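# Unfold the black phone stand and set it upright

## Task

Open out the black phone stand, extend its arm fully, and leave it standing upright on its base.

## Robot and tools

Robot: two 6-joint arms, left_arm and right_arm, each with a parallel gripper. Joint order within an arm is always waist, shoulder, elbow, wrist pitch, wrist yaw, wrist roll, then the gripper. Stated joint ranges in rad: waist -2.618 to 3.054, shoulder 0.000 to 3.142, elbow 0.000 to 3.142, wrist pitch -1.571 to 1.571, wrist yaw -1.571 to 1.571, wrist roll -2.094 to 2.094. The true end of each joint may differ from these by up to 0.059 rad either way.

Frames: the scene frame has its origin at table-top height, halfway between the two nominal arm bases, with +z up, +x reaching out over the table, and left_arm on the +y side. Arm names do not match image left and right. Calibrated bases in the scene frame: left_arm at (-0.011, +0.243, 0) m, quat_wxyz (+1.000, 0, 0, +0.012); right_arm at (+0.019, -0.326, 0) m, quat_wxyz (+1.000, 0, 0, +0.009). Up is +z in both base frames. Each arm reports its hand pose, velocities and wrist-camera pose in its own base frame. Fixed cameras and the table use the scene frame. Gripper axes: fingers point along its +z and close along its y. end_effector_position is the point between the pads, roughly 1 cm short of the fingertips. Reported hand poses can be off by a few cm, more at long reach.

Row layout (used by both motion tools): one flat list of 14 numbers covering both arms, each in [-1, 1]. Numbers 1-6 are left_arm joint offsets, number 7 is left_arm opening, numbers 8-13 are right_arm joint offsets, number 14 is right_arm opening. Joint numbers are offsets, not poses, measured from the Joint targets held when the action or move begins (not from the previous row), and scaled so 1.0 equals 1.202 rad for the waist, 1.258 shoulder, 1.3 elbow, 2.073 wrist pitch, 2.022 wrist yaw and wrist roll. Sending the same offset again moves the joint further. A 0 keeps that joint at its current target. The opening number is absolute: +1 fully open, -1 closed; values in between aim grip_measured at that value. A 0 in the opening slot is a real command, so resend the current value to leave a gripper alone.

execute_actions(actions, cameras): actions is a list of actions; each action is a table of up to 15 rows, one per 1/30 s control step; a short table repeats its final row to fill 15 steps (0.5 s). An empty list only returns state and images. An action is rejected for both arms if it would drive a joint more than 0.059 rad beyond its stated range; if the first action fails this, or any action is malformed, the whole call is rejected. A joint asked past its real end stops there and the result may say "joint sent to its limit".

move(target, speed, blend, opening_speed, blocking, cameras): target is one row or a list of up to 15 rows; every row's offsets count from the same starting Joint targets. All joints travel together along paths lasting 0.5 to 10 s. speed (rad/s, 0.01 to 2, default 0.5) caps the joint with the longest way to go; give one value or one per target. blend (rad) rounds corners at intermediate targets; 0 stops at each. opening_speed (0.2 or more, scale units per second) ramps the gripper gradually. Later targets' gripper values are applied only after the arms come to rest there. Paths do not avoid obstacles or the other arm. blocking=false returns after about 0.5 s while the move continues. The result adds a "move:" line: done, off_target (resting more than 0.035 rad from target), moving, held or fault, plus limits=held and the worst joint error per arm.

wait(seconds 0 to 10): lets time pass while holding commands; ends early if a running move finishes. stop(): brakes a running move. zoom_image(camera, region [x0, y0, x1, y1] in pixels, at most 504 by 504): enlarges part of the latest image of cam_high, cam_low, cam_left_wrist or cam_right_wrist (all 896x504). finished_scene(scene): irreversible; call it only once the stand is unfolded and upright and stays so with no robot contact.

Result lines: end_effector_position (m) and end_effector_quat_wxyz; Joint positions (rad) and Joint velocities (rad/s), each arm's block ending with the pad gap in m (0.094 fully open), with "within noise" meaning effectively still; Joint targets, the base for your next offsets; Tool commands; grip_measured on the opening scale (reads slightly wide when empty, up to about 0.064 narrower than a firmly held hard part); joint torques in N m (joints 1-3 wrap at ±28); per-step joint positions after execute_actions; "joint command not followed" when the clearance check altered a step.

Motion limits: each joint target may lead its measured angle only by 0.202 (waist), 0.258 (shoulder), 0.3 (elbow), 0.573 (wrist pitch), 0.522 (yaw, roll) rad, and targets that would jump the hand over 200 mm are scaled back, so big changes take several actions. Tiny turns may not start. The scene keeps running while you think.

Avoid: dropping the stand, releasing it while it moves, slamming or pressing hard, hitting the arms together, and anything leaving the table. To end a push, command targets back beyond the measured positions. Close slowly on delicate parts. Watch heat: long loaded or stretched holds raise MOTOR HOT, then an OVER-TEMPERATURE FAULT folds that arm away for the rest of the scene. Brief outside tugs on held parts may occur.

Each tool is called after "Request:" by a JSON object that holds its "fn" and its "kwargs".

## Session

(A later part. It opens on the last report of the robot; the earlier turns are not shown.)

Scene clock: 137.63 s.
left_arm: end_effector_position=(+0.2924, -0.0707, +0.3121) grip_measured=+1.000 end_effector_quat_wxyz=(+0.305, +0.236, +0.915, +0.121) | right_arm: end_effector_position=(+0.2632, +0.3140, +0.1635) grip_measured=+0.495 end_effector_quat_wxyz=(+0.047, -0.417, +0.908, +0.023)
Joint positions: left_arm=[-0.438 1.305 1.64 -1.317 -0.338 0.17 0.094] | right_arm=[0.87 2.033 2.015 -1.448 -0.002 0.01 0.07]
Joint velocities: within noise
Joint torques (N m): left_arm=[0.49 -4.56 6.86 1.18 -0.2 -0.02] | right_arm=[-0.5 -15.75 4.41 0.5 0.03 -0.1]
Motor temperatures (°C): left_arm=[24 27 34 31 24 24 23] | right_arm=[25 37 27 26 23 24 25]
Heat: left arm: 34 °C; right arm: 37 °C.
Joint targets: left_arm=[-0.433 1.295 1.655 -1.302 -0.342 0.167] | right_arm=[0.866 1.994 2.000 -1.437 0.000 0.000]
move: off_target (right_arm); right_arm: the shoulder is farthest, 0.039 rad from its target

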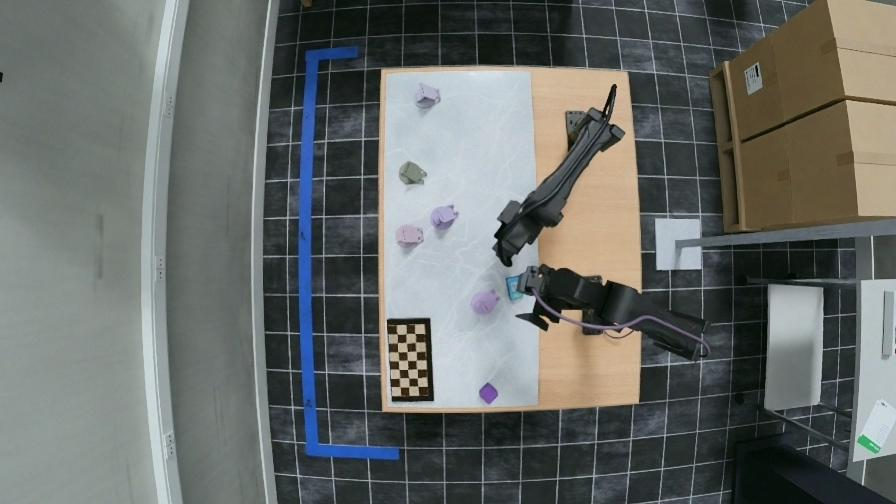

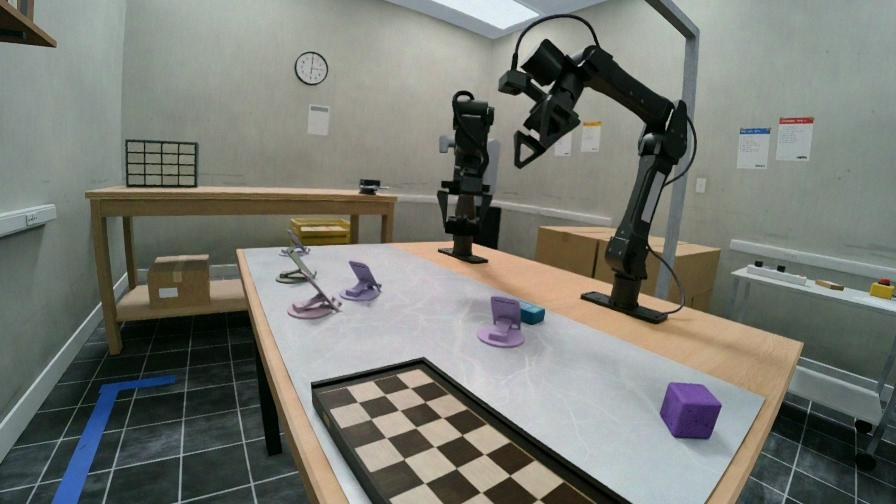

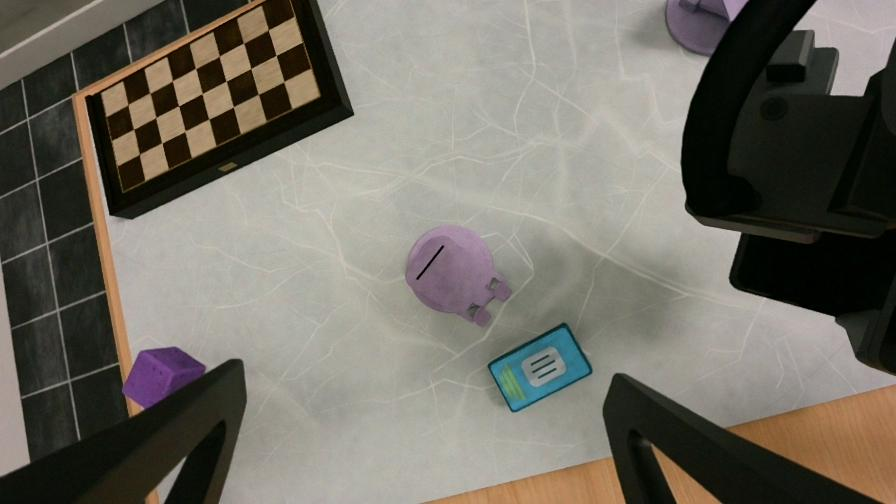

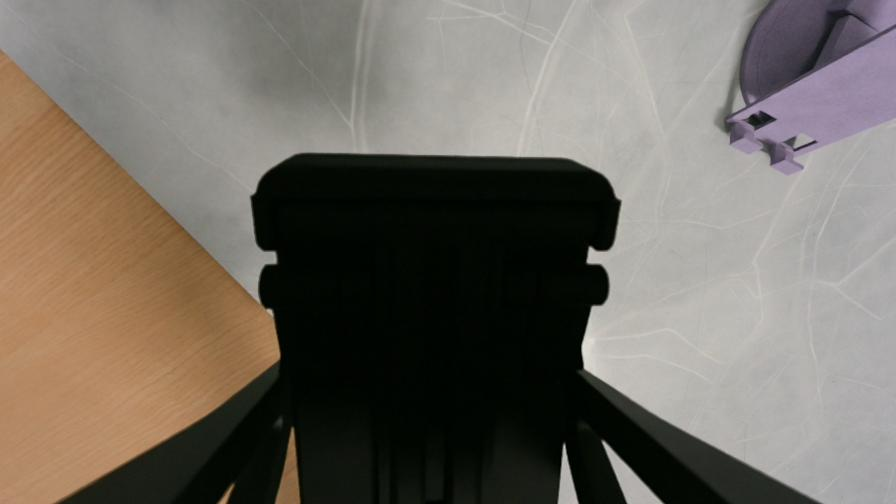

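Request:
{"fn": "move", "kwargs": {"target": [[0,0,0,0,0,0,1,0,0.0238,-0.4154,0.2701,0,0,0.35]], "speed": 0.3}}

Request:
{"fn": "zoom_image", "kwargs": {"camera": "cam_low", "region": [380, 200, 520, 310]}}

Scene clock: 145.57 s.
left_arm: end_effector_position=(+0.2924, -0.0707, +0.3121) grip_measured=+1.000 end_effector_quat_wxyz=(+0.305, +0.236, +0.915, +0.121) | right_arm: end_effector_position=(+0.2601, +0.3104, +0.0305) grip_measured=+0.495 end_effector_quat_wxyz=(+0.052, -0.417, +0.907, +0.025)
Joint positions: left_arm=[-0.438 1.305 1.64 -1.317 -0.338 0.17 0.094] | right_arm=[0.87 2.028 1.472 -0.899 -0.002 0.008 0.07]
Joint velocities: within noise
Joint torques (N m): left_arm=[0.53 -4.63 6.87 1.19 -0.2 -0.01] | right_arm=[-0.31 -12.4 4.29 0.68 0.06 -0.09]
Motor temperatures (°C): left_arm=[24 27 34 31 24 24 23] | right_arm=[25 37 27 26 23 24 25]
Heat: left arm: 34 °C; right arm: 37 °C.
Joint targets: left_arm=[-0.433 1.295 1.655 -1.302 -0.342 0.167] | right_arm=[0.866 2.024 1.460 -0.877 0.000 0.000]
move: done

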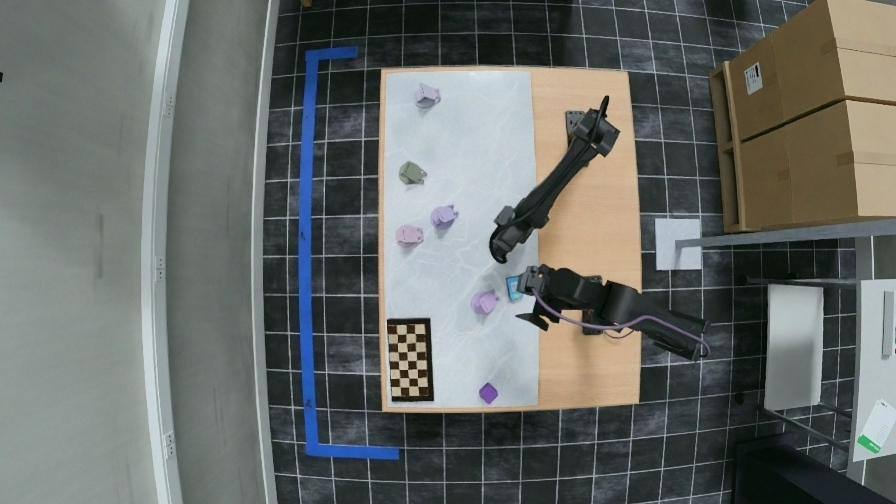

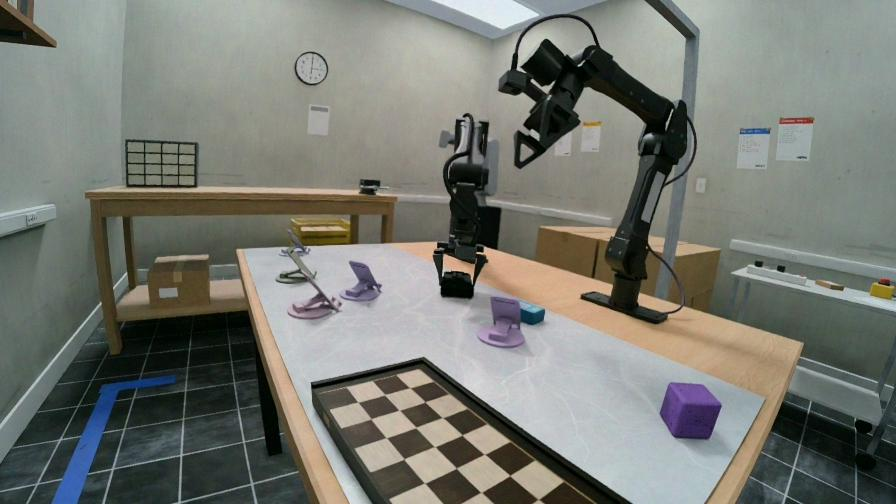

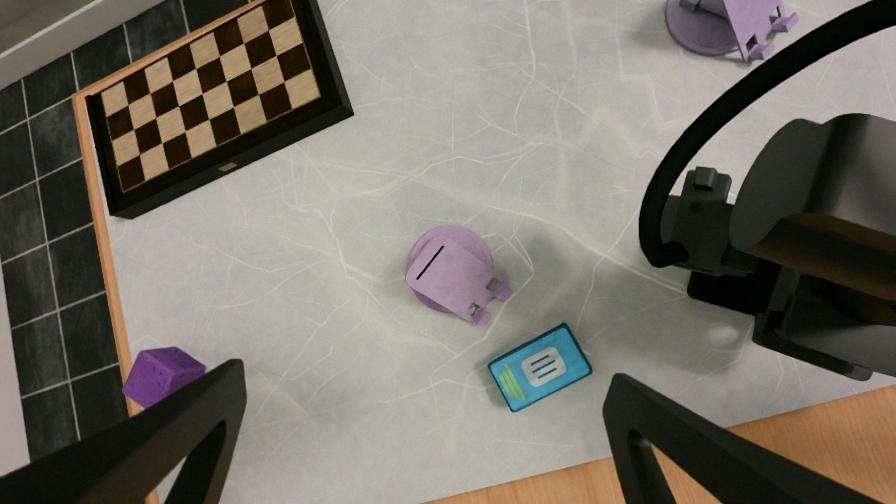

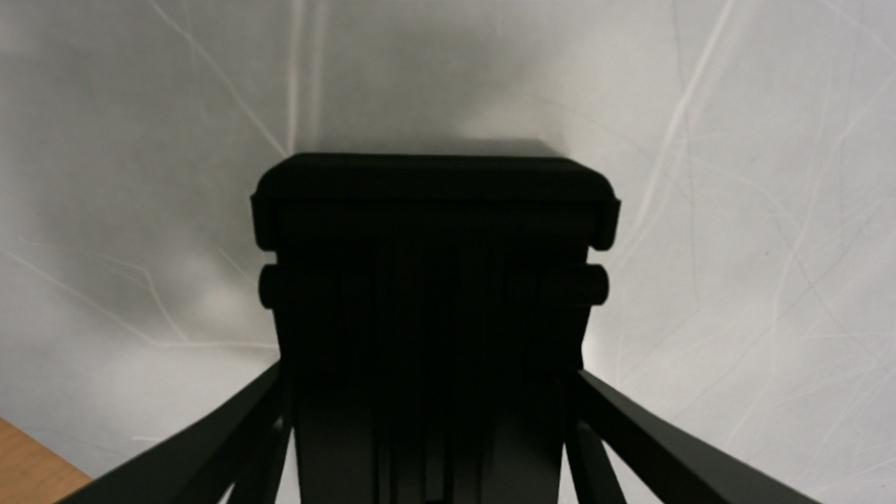

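Scaled by 3.600.

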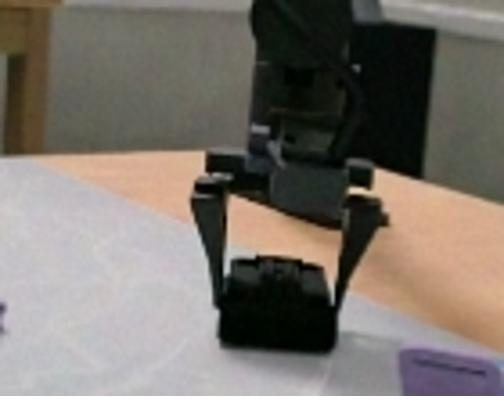

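Request:
{"fn": "move", "kwargs": {"target": [[0,0,0,0,0,0,1,0,0.004,-0.045,0.02,0,0,0.35]], "speed": 0.15, "cameras": ["cam_right_wrist","cam_low"]}}

Request:
{"fn": "zoom_image", "kwargs": {"camera": "cam_low", "region": [420, 220, 490, 310]}}

Scene clock: 162.00 s.
left_arm: end_effector_position=(+0.2924, -0.0707, +0.3121) grip_measured=+1.000 end_effector_quat_wxyz=(+0.305, +0.236, +0.915, +0.121) | right_arm: end_effector_position=(+0.2574, +0.3085, +0.0235) grip_measured=+0.495 end_effector_quat_wxyz=(+0.053, -0.418, +0.907, +0.028)
Joint positions: left_arm=[-0.438 1.305 1.64 -1.317 -0.338 0.17 0.094] | right_arm=[0.87 2.023 1.435 -0.864 -0.006 0.007 0.07]
Joint velocities: within noise
Joint torques (N m): left_arm=[0.46 -4.57 6.87 1.17 -0.21 -0.02] | right_arm=[-0.46 -11.38 2.82 0.7 0.12 -0.12]
Motor temperatures (°C): left_arm=[24 27 34 31 24 24 23] | right_arm=[25 36 27 26 23 24 26]
Heat: left arm: 34 °C; right arm: 36 °C.
Joint targets: left_arm=[-0.433 1.295 1.655 -1.302 -0.342 0.167] | right_arm=[0.866 2.029 1.402 -0.835 -0.001 0.000]
move: done
Images, in order (width x height): cam_low 896x504, cam_right_wrist 896x504.

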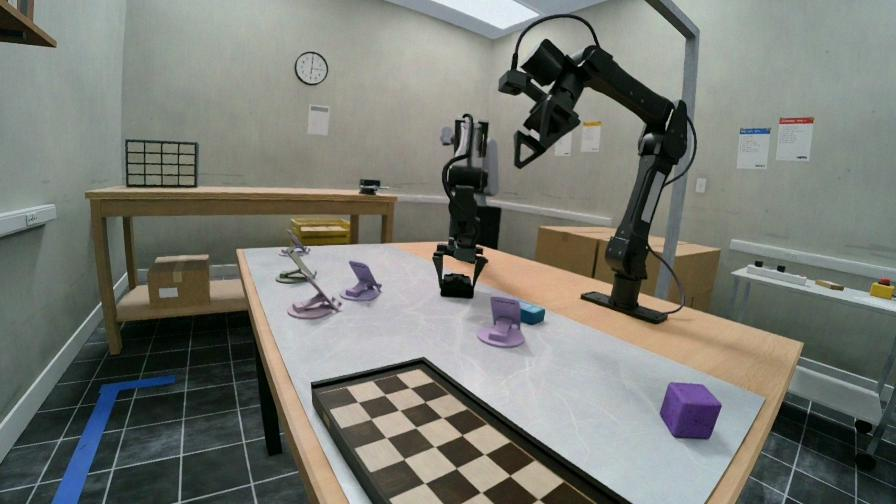

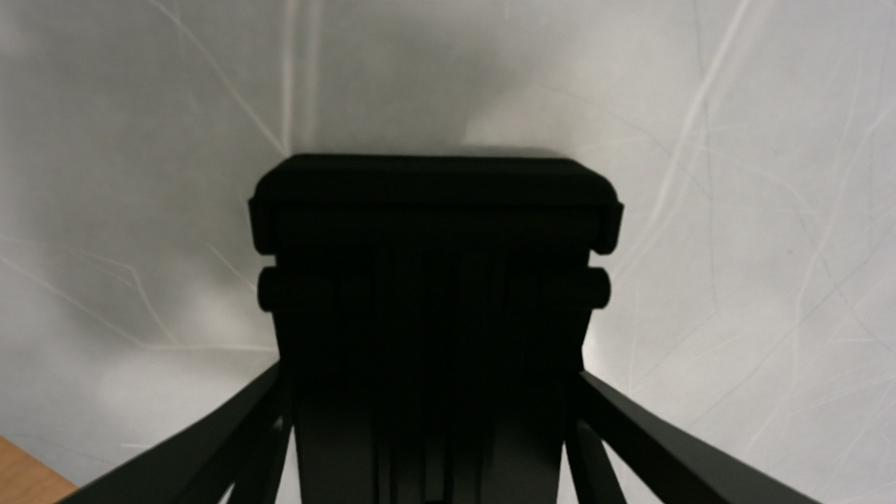

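Scaled by 5.600.

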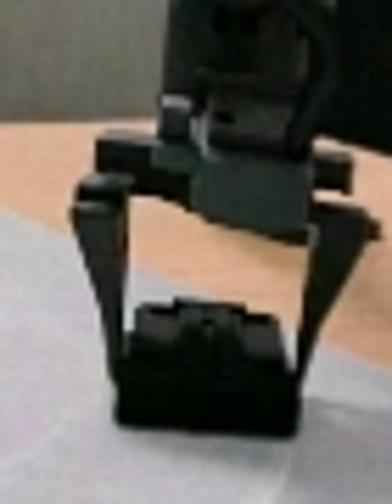

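Request:
{"fn": "move", "kwargs": {"target": [[0,0,0,0,0,0,1,0,0,0,0,0,0,1],[0,0,0,0,0,0,1,0,-0.059,0.1654,-0.1172,0,0,1],[0,0,0,0,0,0,1,0,-0.845,-0.6308,0.2508,0,0,0.6]], "speed": 0.6, "opening_speed": 0.8}}

Request:
{"fn": "zoom_image", "kwargs": {"camera": "cam_right_wrist", "region": [270, 100, 570, 400]}}

Request:
{"fn": "zoom_image", "kwargs": {"camera": "cam_low", "region": [430, 250, 490, 310]}}

Scene clock: 173.97 s.
left_arm: end_effector_position=(+0.2924, -0.0707, +0.3121) grip_measured=+1.000 end_effector_quat_wxyz=(+0.305, +0.236, +0.915, +0.121) | right_arm: end_effector_position=(+0.2029, +0.2357, +0.1402) grip_measured=+0.601 end_effector_quat_wxyz=(+0.380, -0.378, +0.827, +0.172)
Joint positions: left_arm=[-0.438 1.305 1.64 -1.317 -0.338 0.17 0.094] | right_arm=[0.86 0.981 0.6 -0.33 0.005 0.001 0.075]
Joint velocities: within noise
Joint torques (N m): left_arm=[0.44 -4.6 6.82 1.17 -0.19 -0.01] | right_arm=[0.54 -3.88 5.33 1.58 -0.05 -0.03]
Motor temperatures (°C): left_arm=[24 27 34 31 24 24 23] | right_arm=[25 35 27 26 23 24 25]
Heat: left arm: 34 °C; right arm: 35 °C.
Joint targets: left_arm=[-0.433 1.295 1.655 -1.302 -0.342 0.167] | right_arm=[0.866 0.966 0.582 -0.315 -0.001 0.000]
move: done

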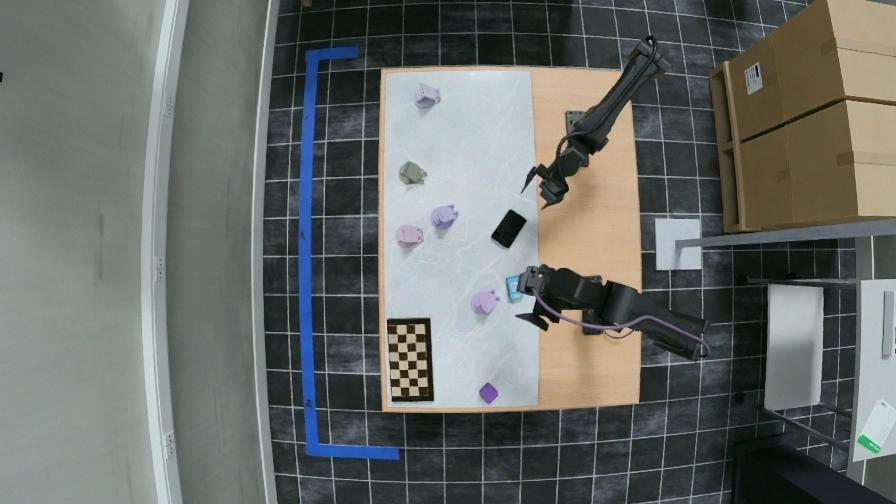

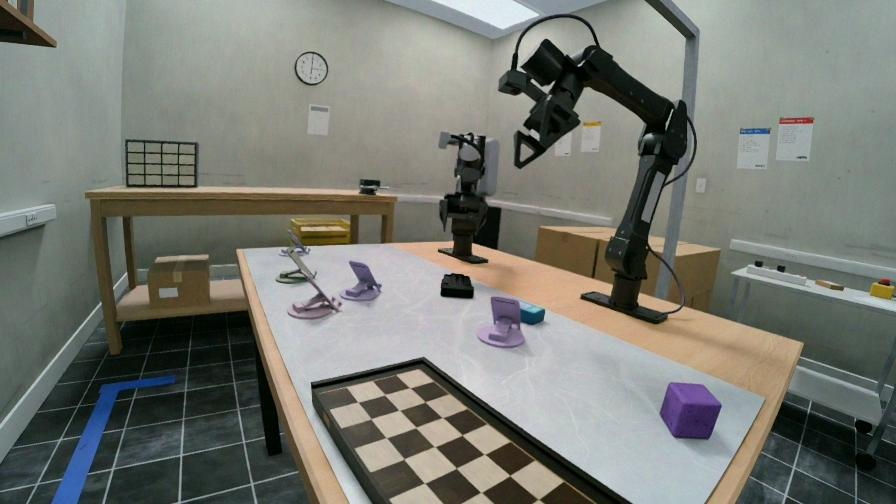

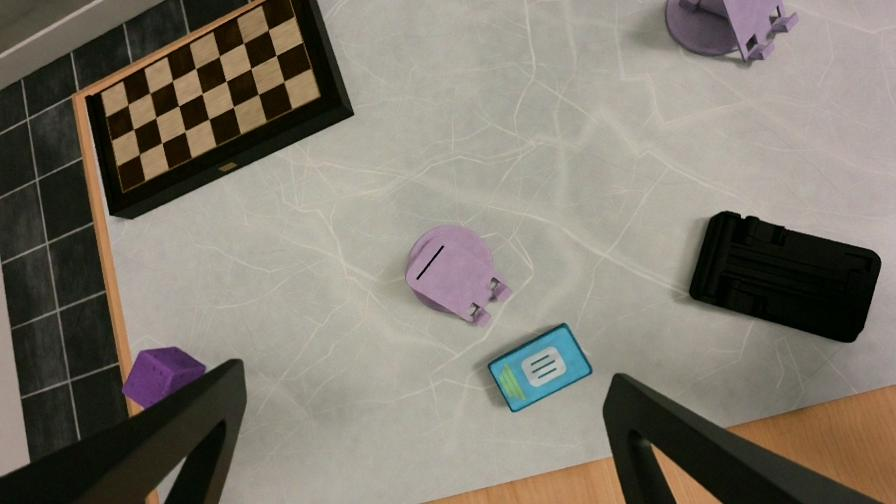

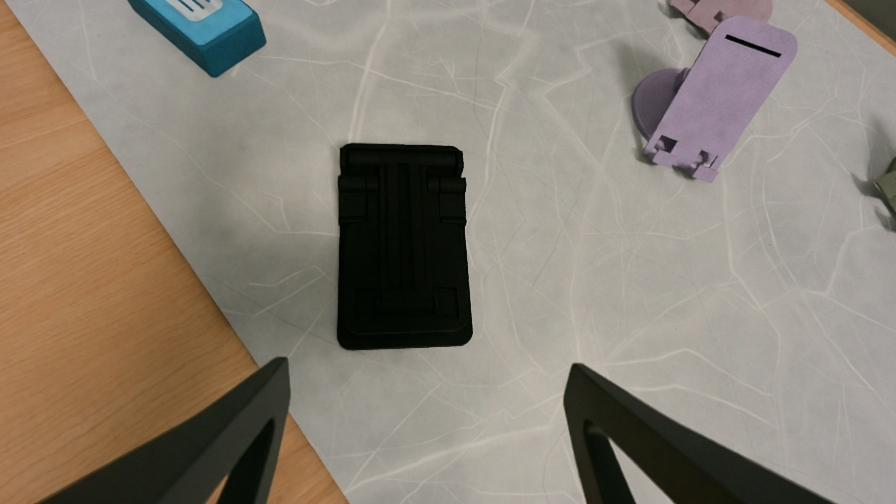

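Scaled by 1.680.

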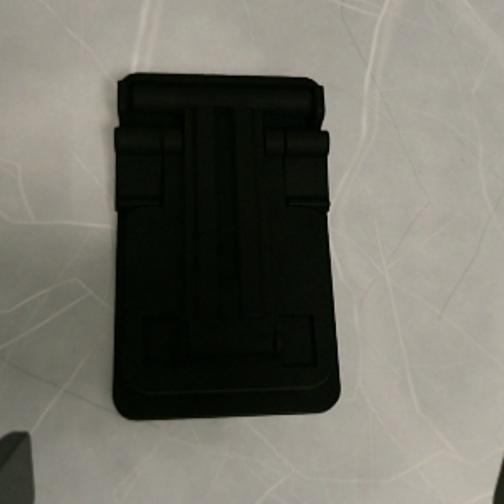

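Scaled by 8.400.

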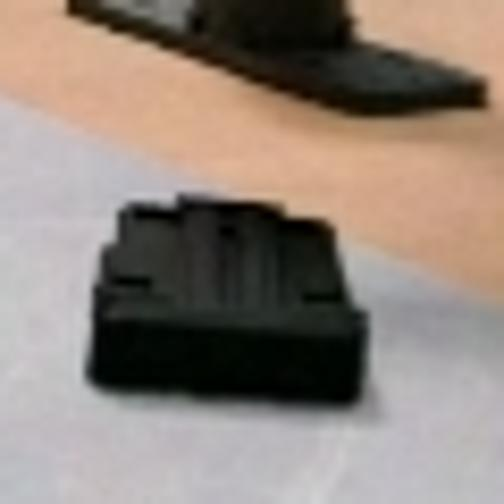

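Request:
{"fn": "move", "kwargs": {"target": [0.1481,0.7933,0.2031,-0.0936,0.4367,-0.593,1,0,0,0,0,0,0,0.6], "speed": 0.6}}

Request:
{"fn": "zoom_image", "kwargs": {"camera": "cam_low", "region": [400, 200, 540, 310]}}

Scene clock: 205.60 s.
left_arm: end_effector_position=(+0.3385, -0.1826, +0.0656) grip_measured=+1.000 end_effector_quat_wxyz=(-0.272, -0.392, +0.870, -0.120) | right_arm: end_effector_position=(+0.2030, +0.2358, +0.1403) grip_measured=+0.601 end_effector_quat_wxyz=(+0.380, -0.378, +0.827, +0.172)
Joint positions: left_arm=[-0.261 2.281 1.883 -1.476 0.531 -1.025 0.094] | right_arm=[0.86 0.981 0.6 -0.33 0.005 0.001 0.075]
Joint velocities: within noise
Joint torques (N m): left_arm=[0.49 -10.66 8.09 -0.6 0.42 -0.05] | right_arm=[0.36 -3.86 4.98 1.57 -0.04 -0.1]
Motor temperatures (°C): left_arm=[24 27 34 31 24 24 23] | right_arm=[25 31 26 28 23 24 25]
Heat: left arm: 34 °C; right arm: 31 °C.
Joint targets: left_arm=[-0.255 2.292 1.919 -1.496 0.541 -1.032] | right_arm=[0.866 0.966 0.582 -0.315 -0.001 0.000]
move: off_target (left_arm); left_arm: the elbow is farthest, 0.036 rad from its target

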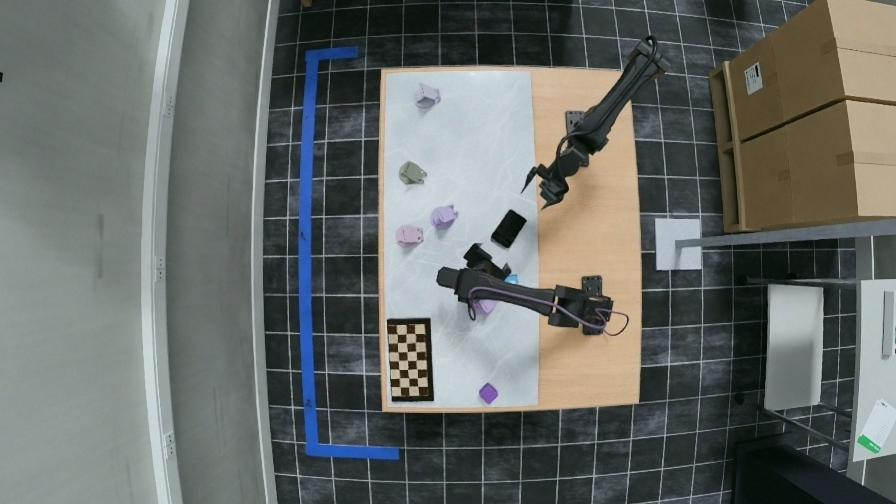

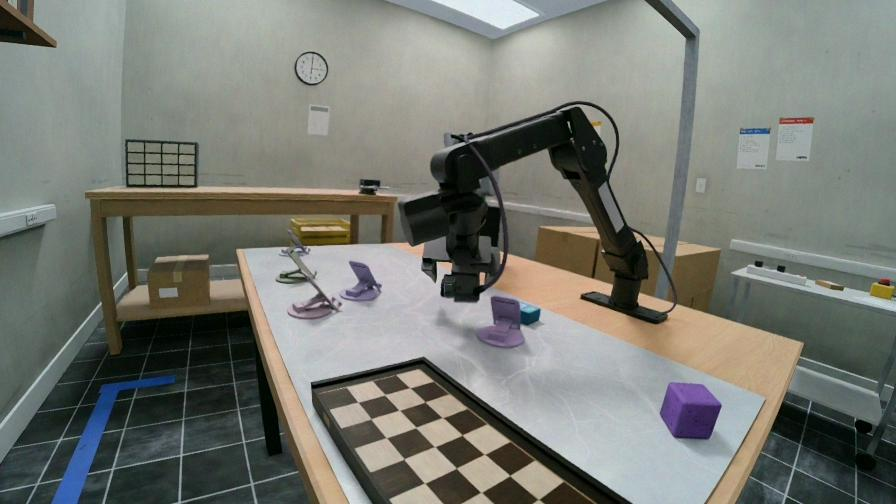

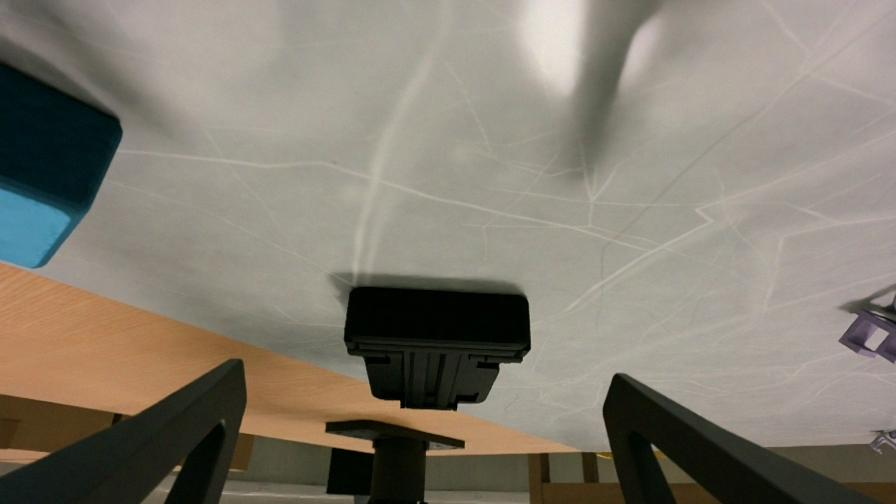

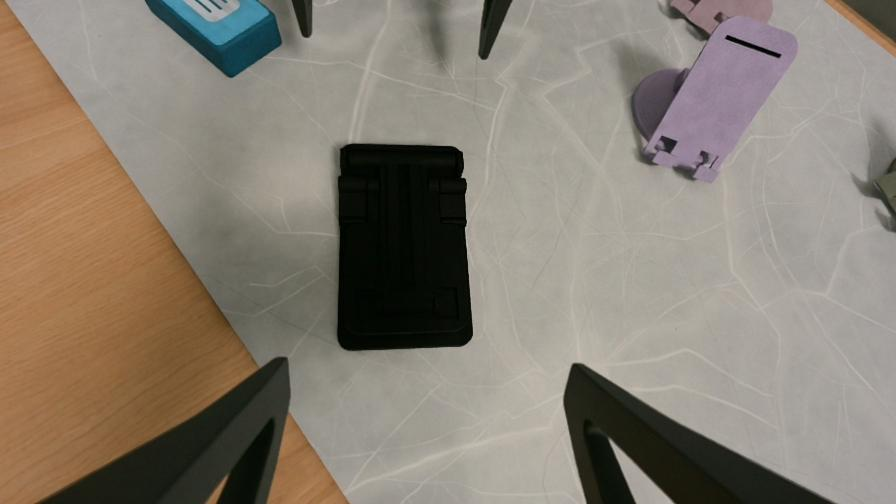

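Scaled by 3.600.

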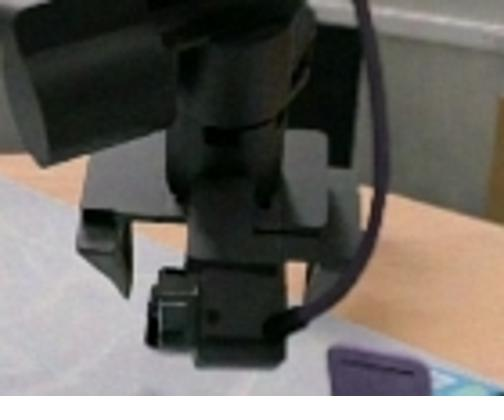

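Request:
{"fn": "move", "kwargs": {"target": [-0.031,-0.0048,-0.095,0.062,0.0074,-0.021,1.0,0,0,0,0,0,0,0.6], "speed": 0.3}}

Scene clock: 236.77 s.
left_arm: end_effector_position=(+0.3330, -0.1948, +0.0463) grip_measured=+1.000 end_effector_quat_wxyz=(-0.274, -0.397, +0.868, -0.122) | right_arm: end_effector_position=(+0.2030, +0.2358, +0.1403) grip_measured=+0.601 end_effector_quat_wxyz=(+0.380, -0.378, +0.827, +0.172)
Joint positions: left_arm=[-0.29 2.281 1.805 -1.378 0.546 -1.068 0.094] | right_arm=[0.86 0.981 0.6 -0.329 0.005 0.001 0.075]
Joint velocities: within noise
Joint torques (N m): left_arm=[-0.29 -11.12 4.42 -0.27 0.43 -0.04] | right_arm=[0.57 -3.79 5.35 1.57 -0.04 -0.02]
Motor temperatures (°C): left_arm=[24 31 37 29 25 24 23] | right_arm=[25 31 26 29 23 24 25]
Heat: left arm: 37 °C; right arm: 31 °C.
Joint targets: left_arm=[-0.292 2.286 1.795 -1.368 0.557 -1.074] | right_arm=[0.866 0.966 0.582 -0.315 -0.001 0.000]
move: done

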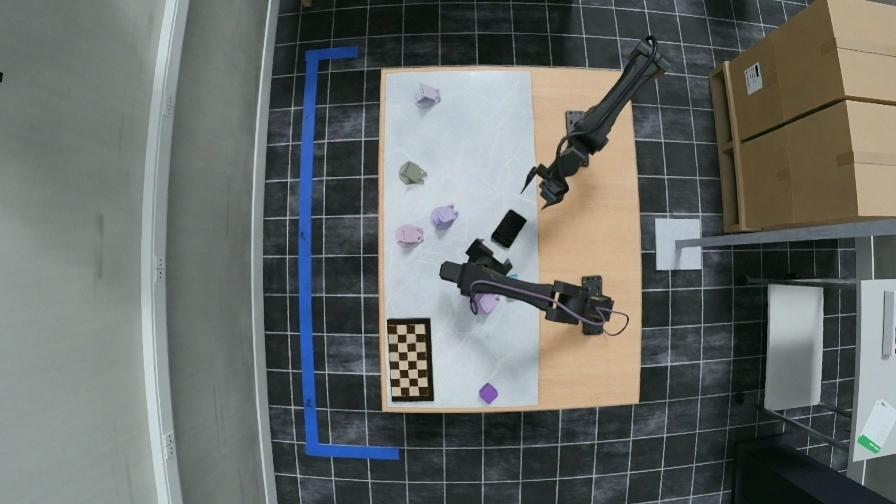

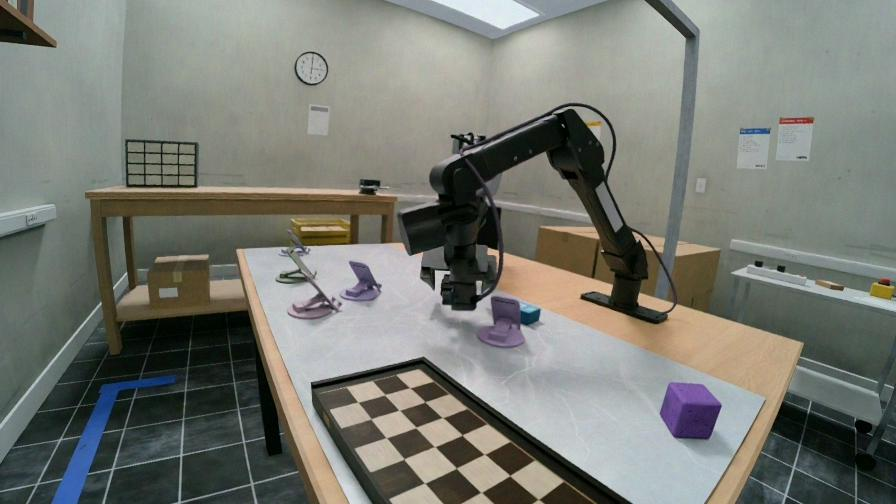

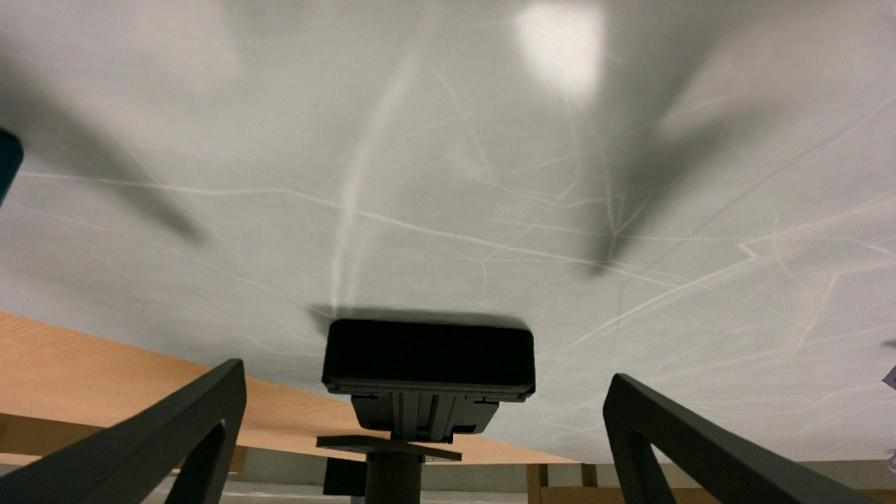

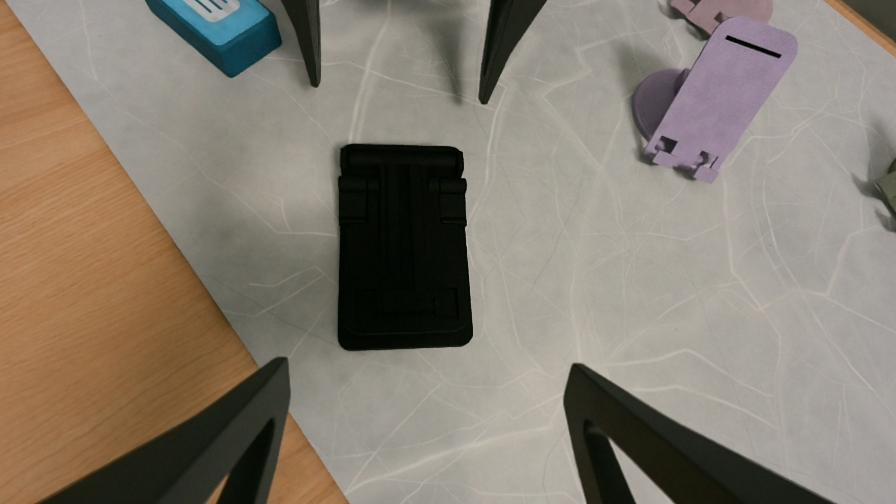

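Request:
{"fn": "move", "kwargs": {"target": [-0.032,-0.0048,-0.095,0.062,0.0074,-0.021,1.0,0,0,0,0,0,0,0.6], "speed": 0.25}}

Request:
{"fn": "zoom_image", "kwargs": {"camera": "cam_low", "region": [380, 180, 580, 330]}}

Scene clock: 251.43 s.
left_arm: end_effector_position=(+0.3175, -0.2064, +0.0241) grip_measured=+1.000 end_effector_quat_wxyz=(-0.292, -0.402, +0.859, -0.125) | right_arm: end_effector_position=(+0.2030, +0.2358, +0.1403) grip_measured=+0.601 end_effector_quat_wxyz=(+0.380, -0.378, +0.827, +0.172)
Joint positions: left_arm=[-0.316 2.281 1.695 -1.279 0.585 -1.103 0.094] | right_arm=[0.86 0.981 0.6 -0.329 0.005 0.001 0.075]
Joint velocities: within noise
Joint torques (N m): left_arm=[-1.5 -11.45 3.12 0 0.2 -0.11] | right_arm=[0.46 -3.93 5.2 1.57 -0.08 -0.02]
Motor temperatures (°C): left_arm=[24 32 36 28 25 24 23] | right_arm=[25 31 27 30 23 24 25]
Heat: left arm: 36 °C; right arm: 31 °C.
Joint targets: left_arm=[-0.331 2.280 1.672 -1.239 0.571 -1.116] | right_arm=[0.866 0.966 0.582 -0.315 -0.001 0.000]
move: off_target (left_arm); left_arm: the wrist pitch is farthest, 0.039 rad from its target

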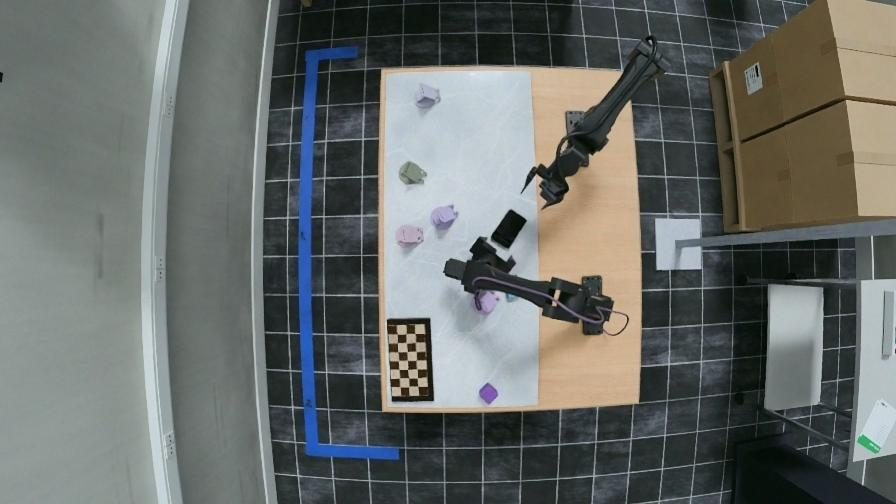

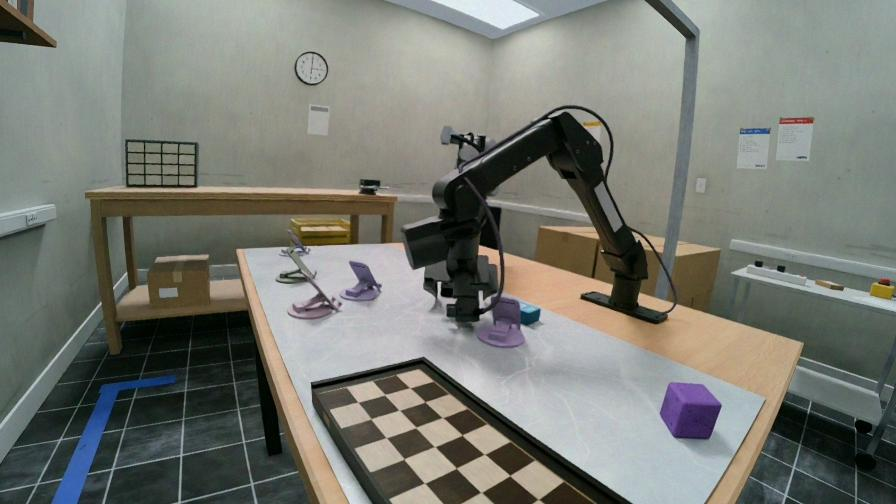

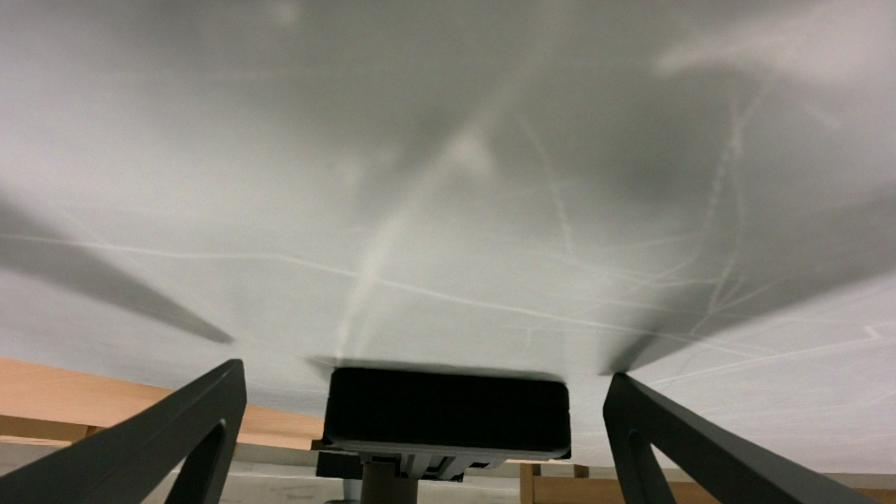

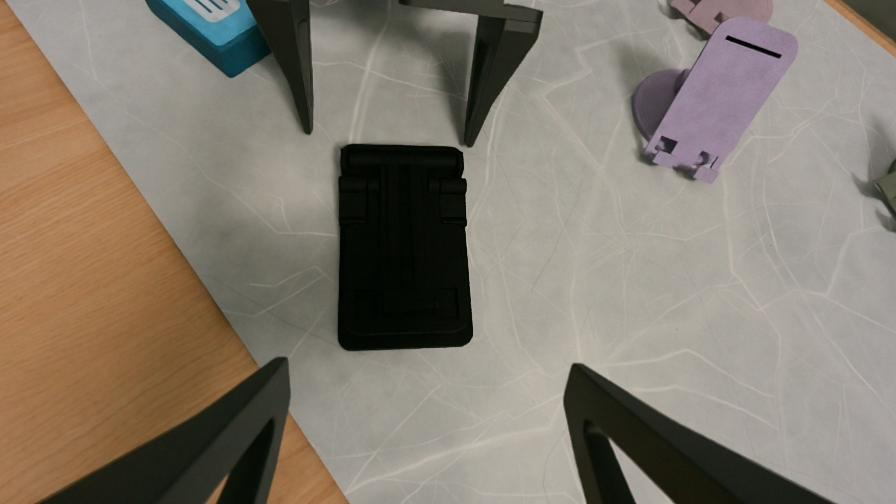

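Scaled by 2.520.

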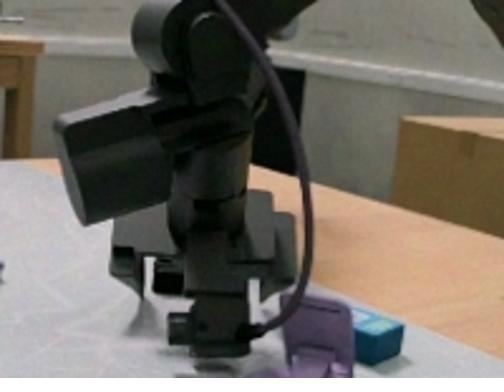

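Request:
{"fn": "move", "kwargs": {"target": [-0.013,0,0,0.01,-0.016,0,1.0,0,0,0,0,0,0,0.6], "speed": 0.2, "cameras": ["cam_left_wrist","cam_right_wrist"]}}

Scene clock: 256.73 s.
left_arm: end_effector_position=(+0.3177, -0.2062, +0.0236) grip_measured=+1.000 end_effector_quat_wxyz=(-0.290, -0.401, +0.860, -0.124) | right_arm: end_effector_position=(+0.2030, +0.2358, +0.1403) grip_measured=+0.601 end_effector_quat_wxyz=(+0.380, -0.378, +0.827, +0.172)
Joint positions: left_arm=[-0.317 2.281 1.695 -1.277 0.581 -1.103 0.094] | right_arm=[0.86 0.981 0.6 -0.329 0.005 0.001 0.075]
Joint velocities: within noise
Joint torques (N m): left_arm=[-2.91 -11.51 3.18 0.2 -0.12 -0.11] | right_arm=[0.4 -4.04 5.27 1.6 -0.04 -0.05]
Motor temperatures (°C): left_arm=[24 32 35 28 25 24 23] | right_arm=[25 30 27 30 23 24 24]
Heat: left arm: 35 °C; right arm: 30 °C.
Joint targets: left_arm=[-0.347 2.280 1.672 -1.218 0.539 -1.117] | right_arm=[0.866 0.966 0.582 -0.315 -0.001 0.000]
move: off_target (left_arm); left_arm: the wrist pitch is farthest, 0.059 rad from its target
Images, in order (width x height): cam_left_wrist 896x504, cam_right_wrist 896x504.

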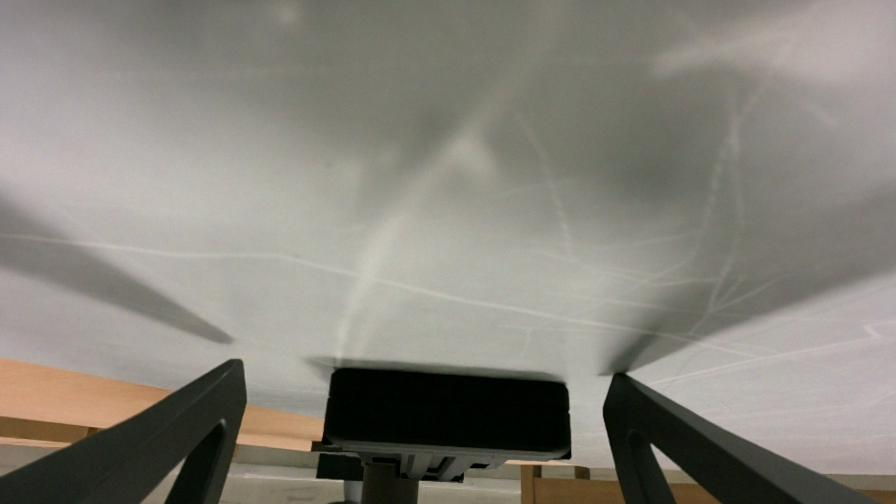

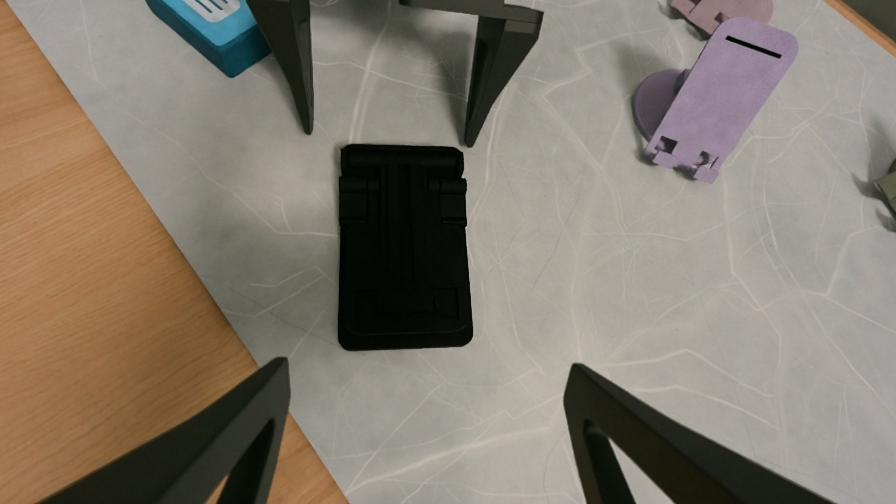

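Request:
{"fn": "move", "kwargs": {"target": [0,-0.032,0,-0.02,0,0,1.0,0,0,0,0,0,0,0.6], "speed": 0.2, "cameras": ["cam_left_wrist","cam_right_wrist"]}}

Scene clock: 267.20 s.
left_arm: end_effector_position=(+0.3176, -0.2061, +0.0243) grip_measured=+1.000 end_effector_quat_wxyz=(-0.281, -0.398, +0.865, -0.118) | right_arm: end_effector_position=(+0.2030, +0.2359, +0.1404) grip_measured=+0.601 end_effector_quat_wxyz=(+0.380, -0.377, +0.827, +0.172)
Joint positions: left_arm=[-0.326 2.273 1.695 -1.275 0.559 -1.107 0.094] | right_arm=[0.86 0.981 0.6 -0.329 0.005 0.001 0.075]
Joint velocities: within noise
Joint torques (N m): left_arm=[-2.1 -14.34 3.19 -0.21 0.11 -0.09] | right_arm=[0.39 -3.79 5.26 1.56 -0.05 0.01]
Motor temperatures (°C): left_arm=[24 33 34 28 25 24 23] | right_arm=[25 30 27 30 23 24 24]
Heat: left arm: 34 °C; right arm: 30 °C.
Joint targets: left_arm=[-0.347 2.240 1.672 -1.260 0.539 -1.117] | right_arm=[0.866 0.966 0.582 -0.315 -0.001 0.000]
move: done
Images, in order (width x height): cam_left_wrist 896x504, cam_right_wrist 896x504.

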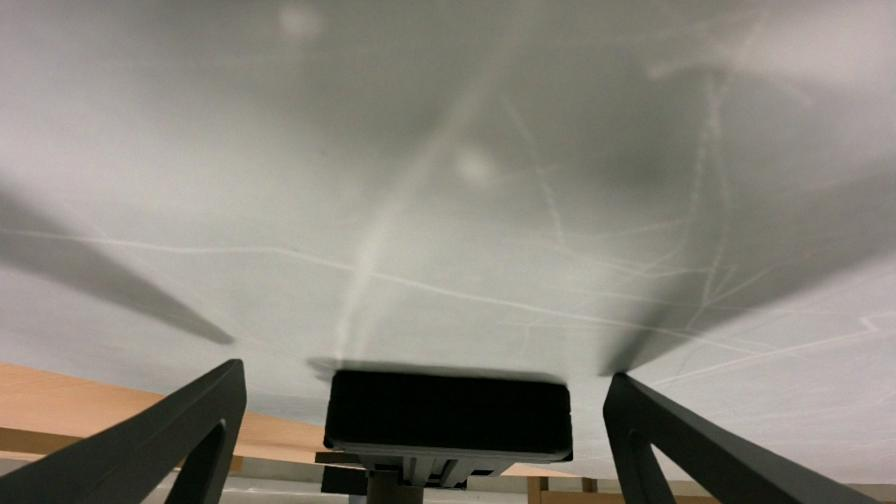

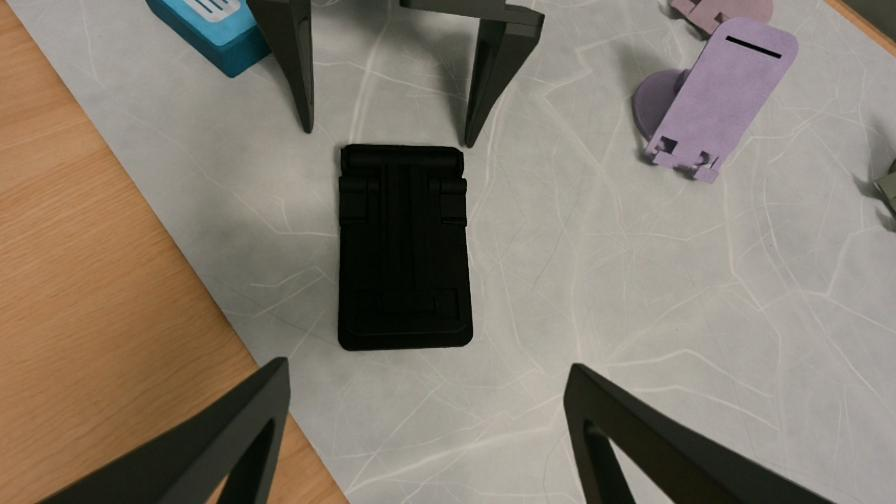

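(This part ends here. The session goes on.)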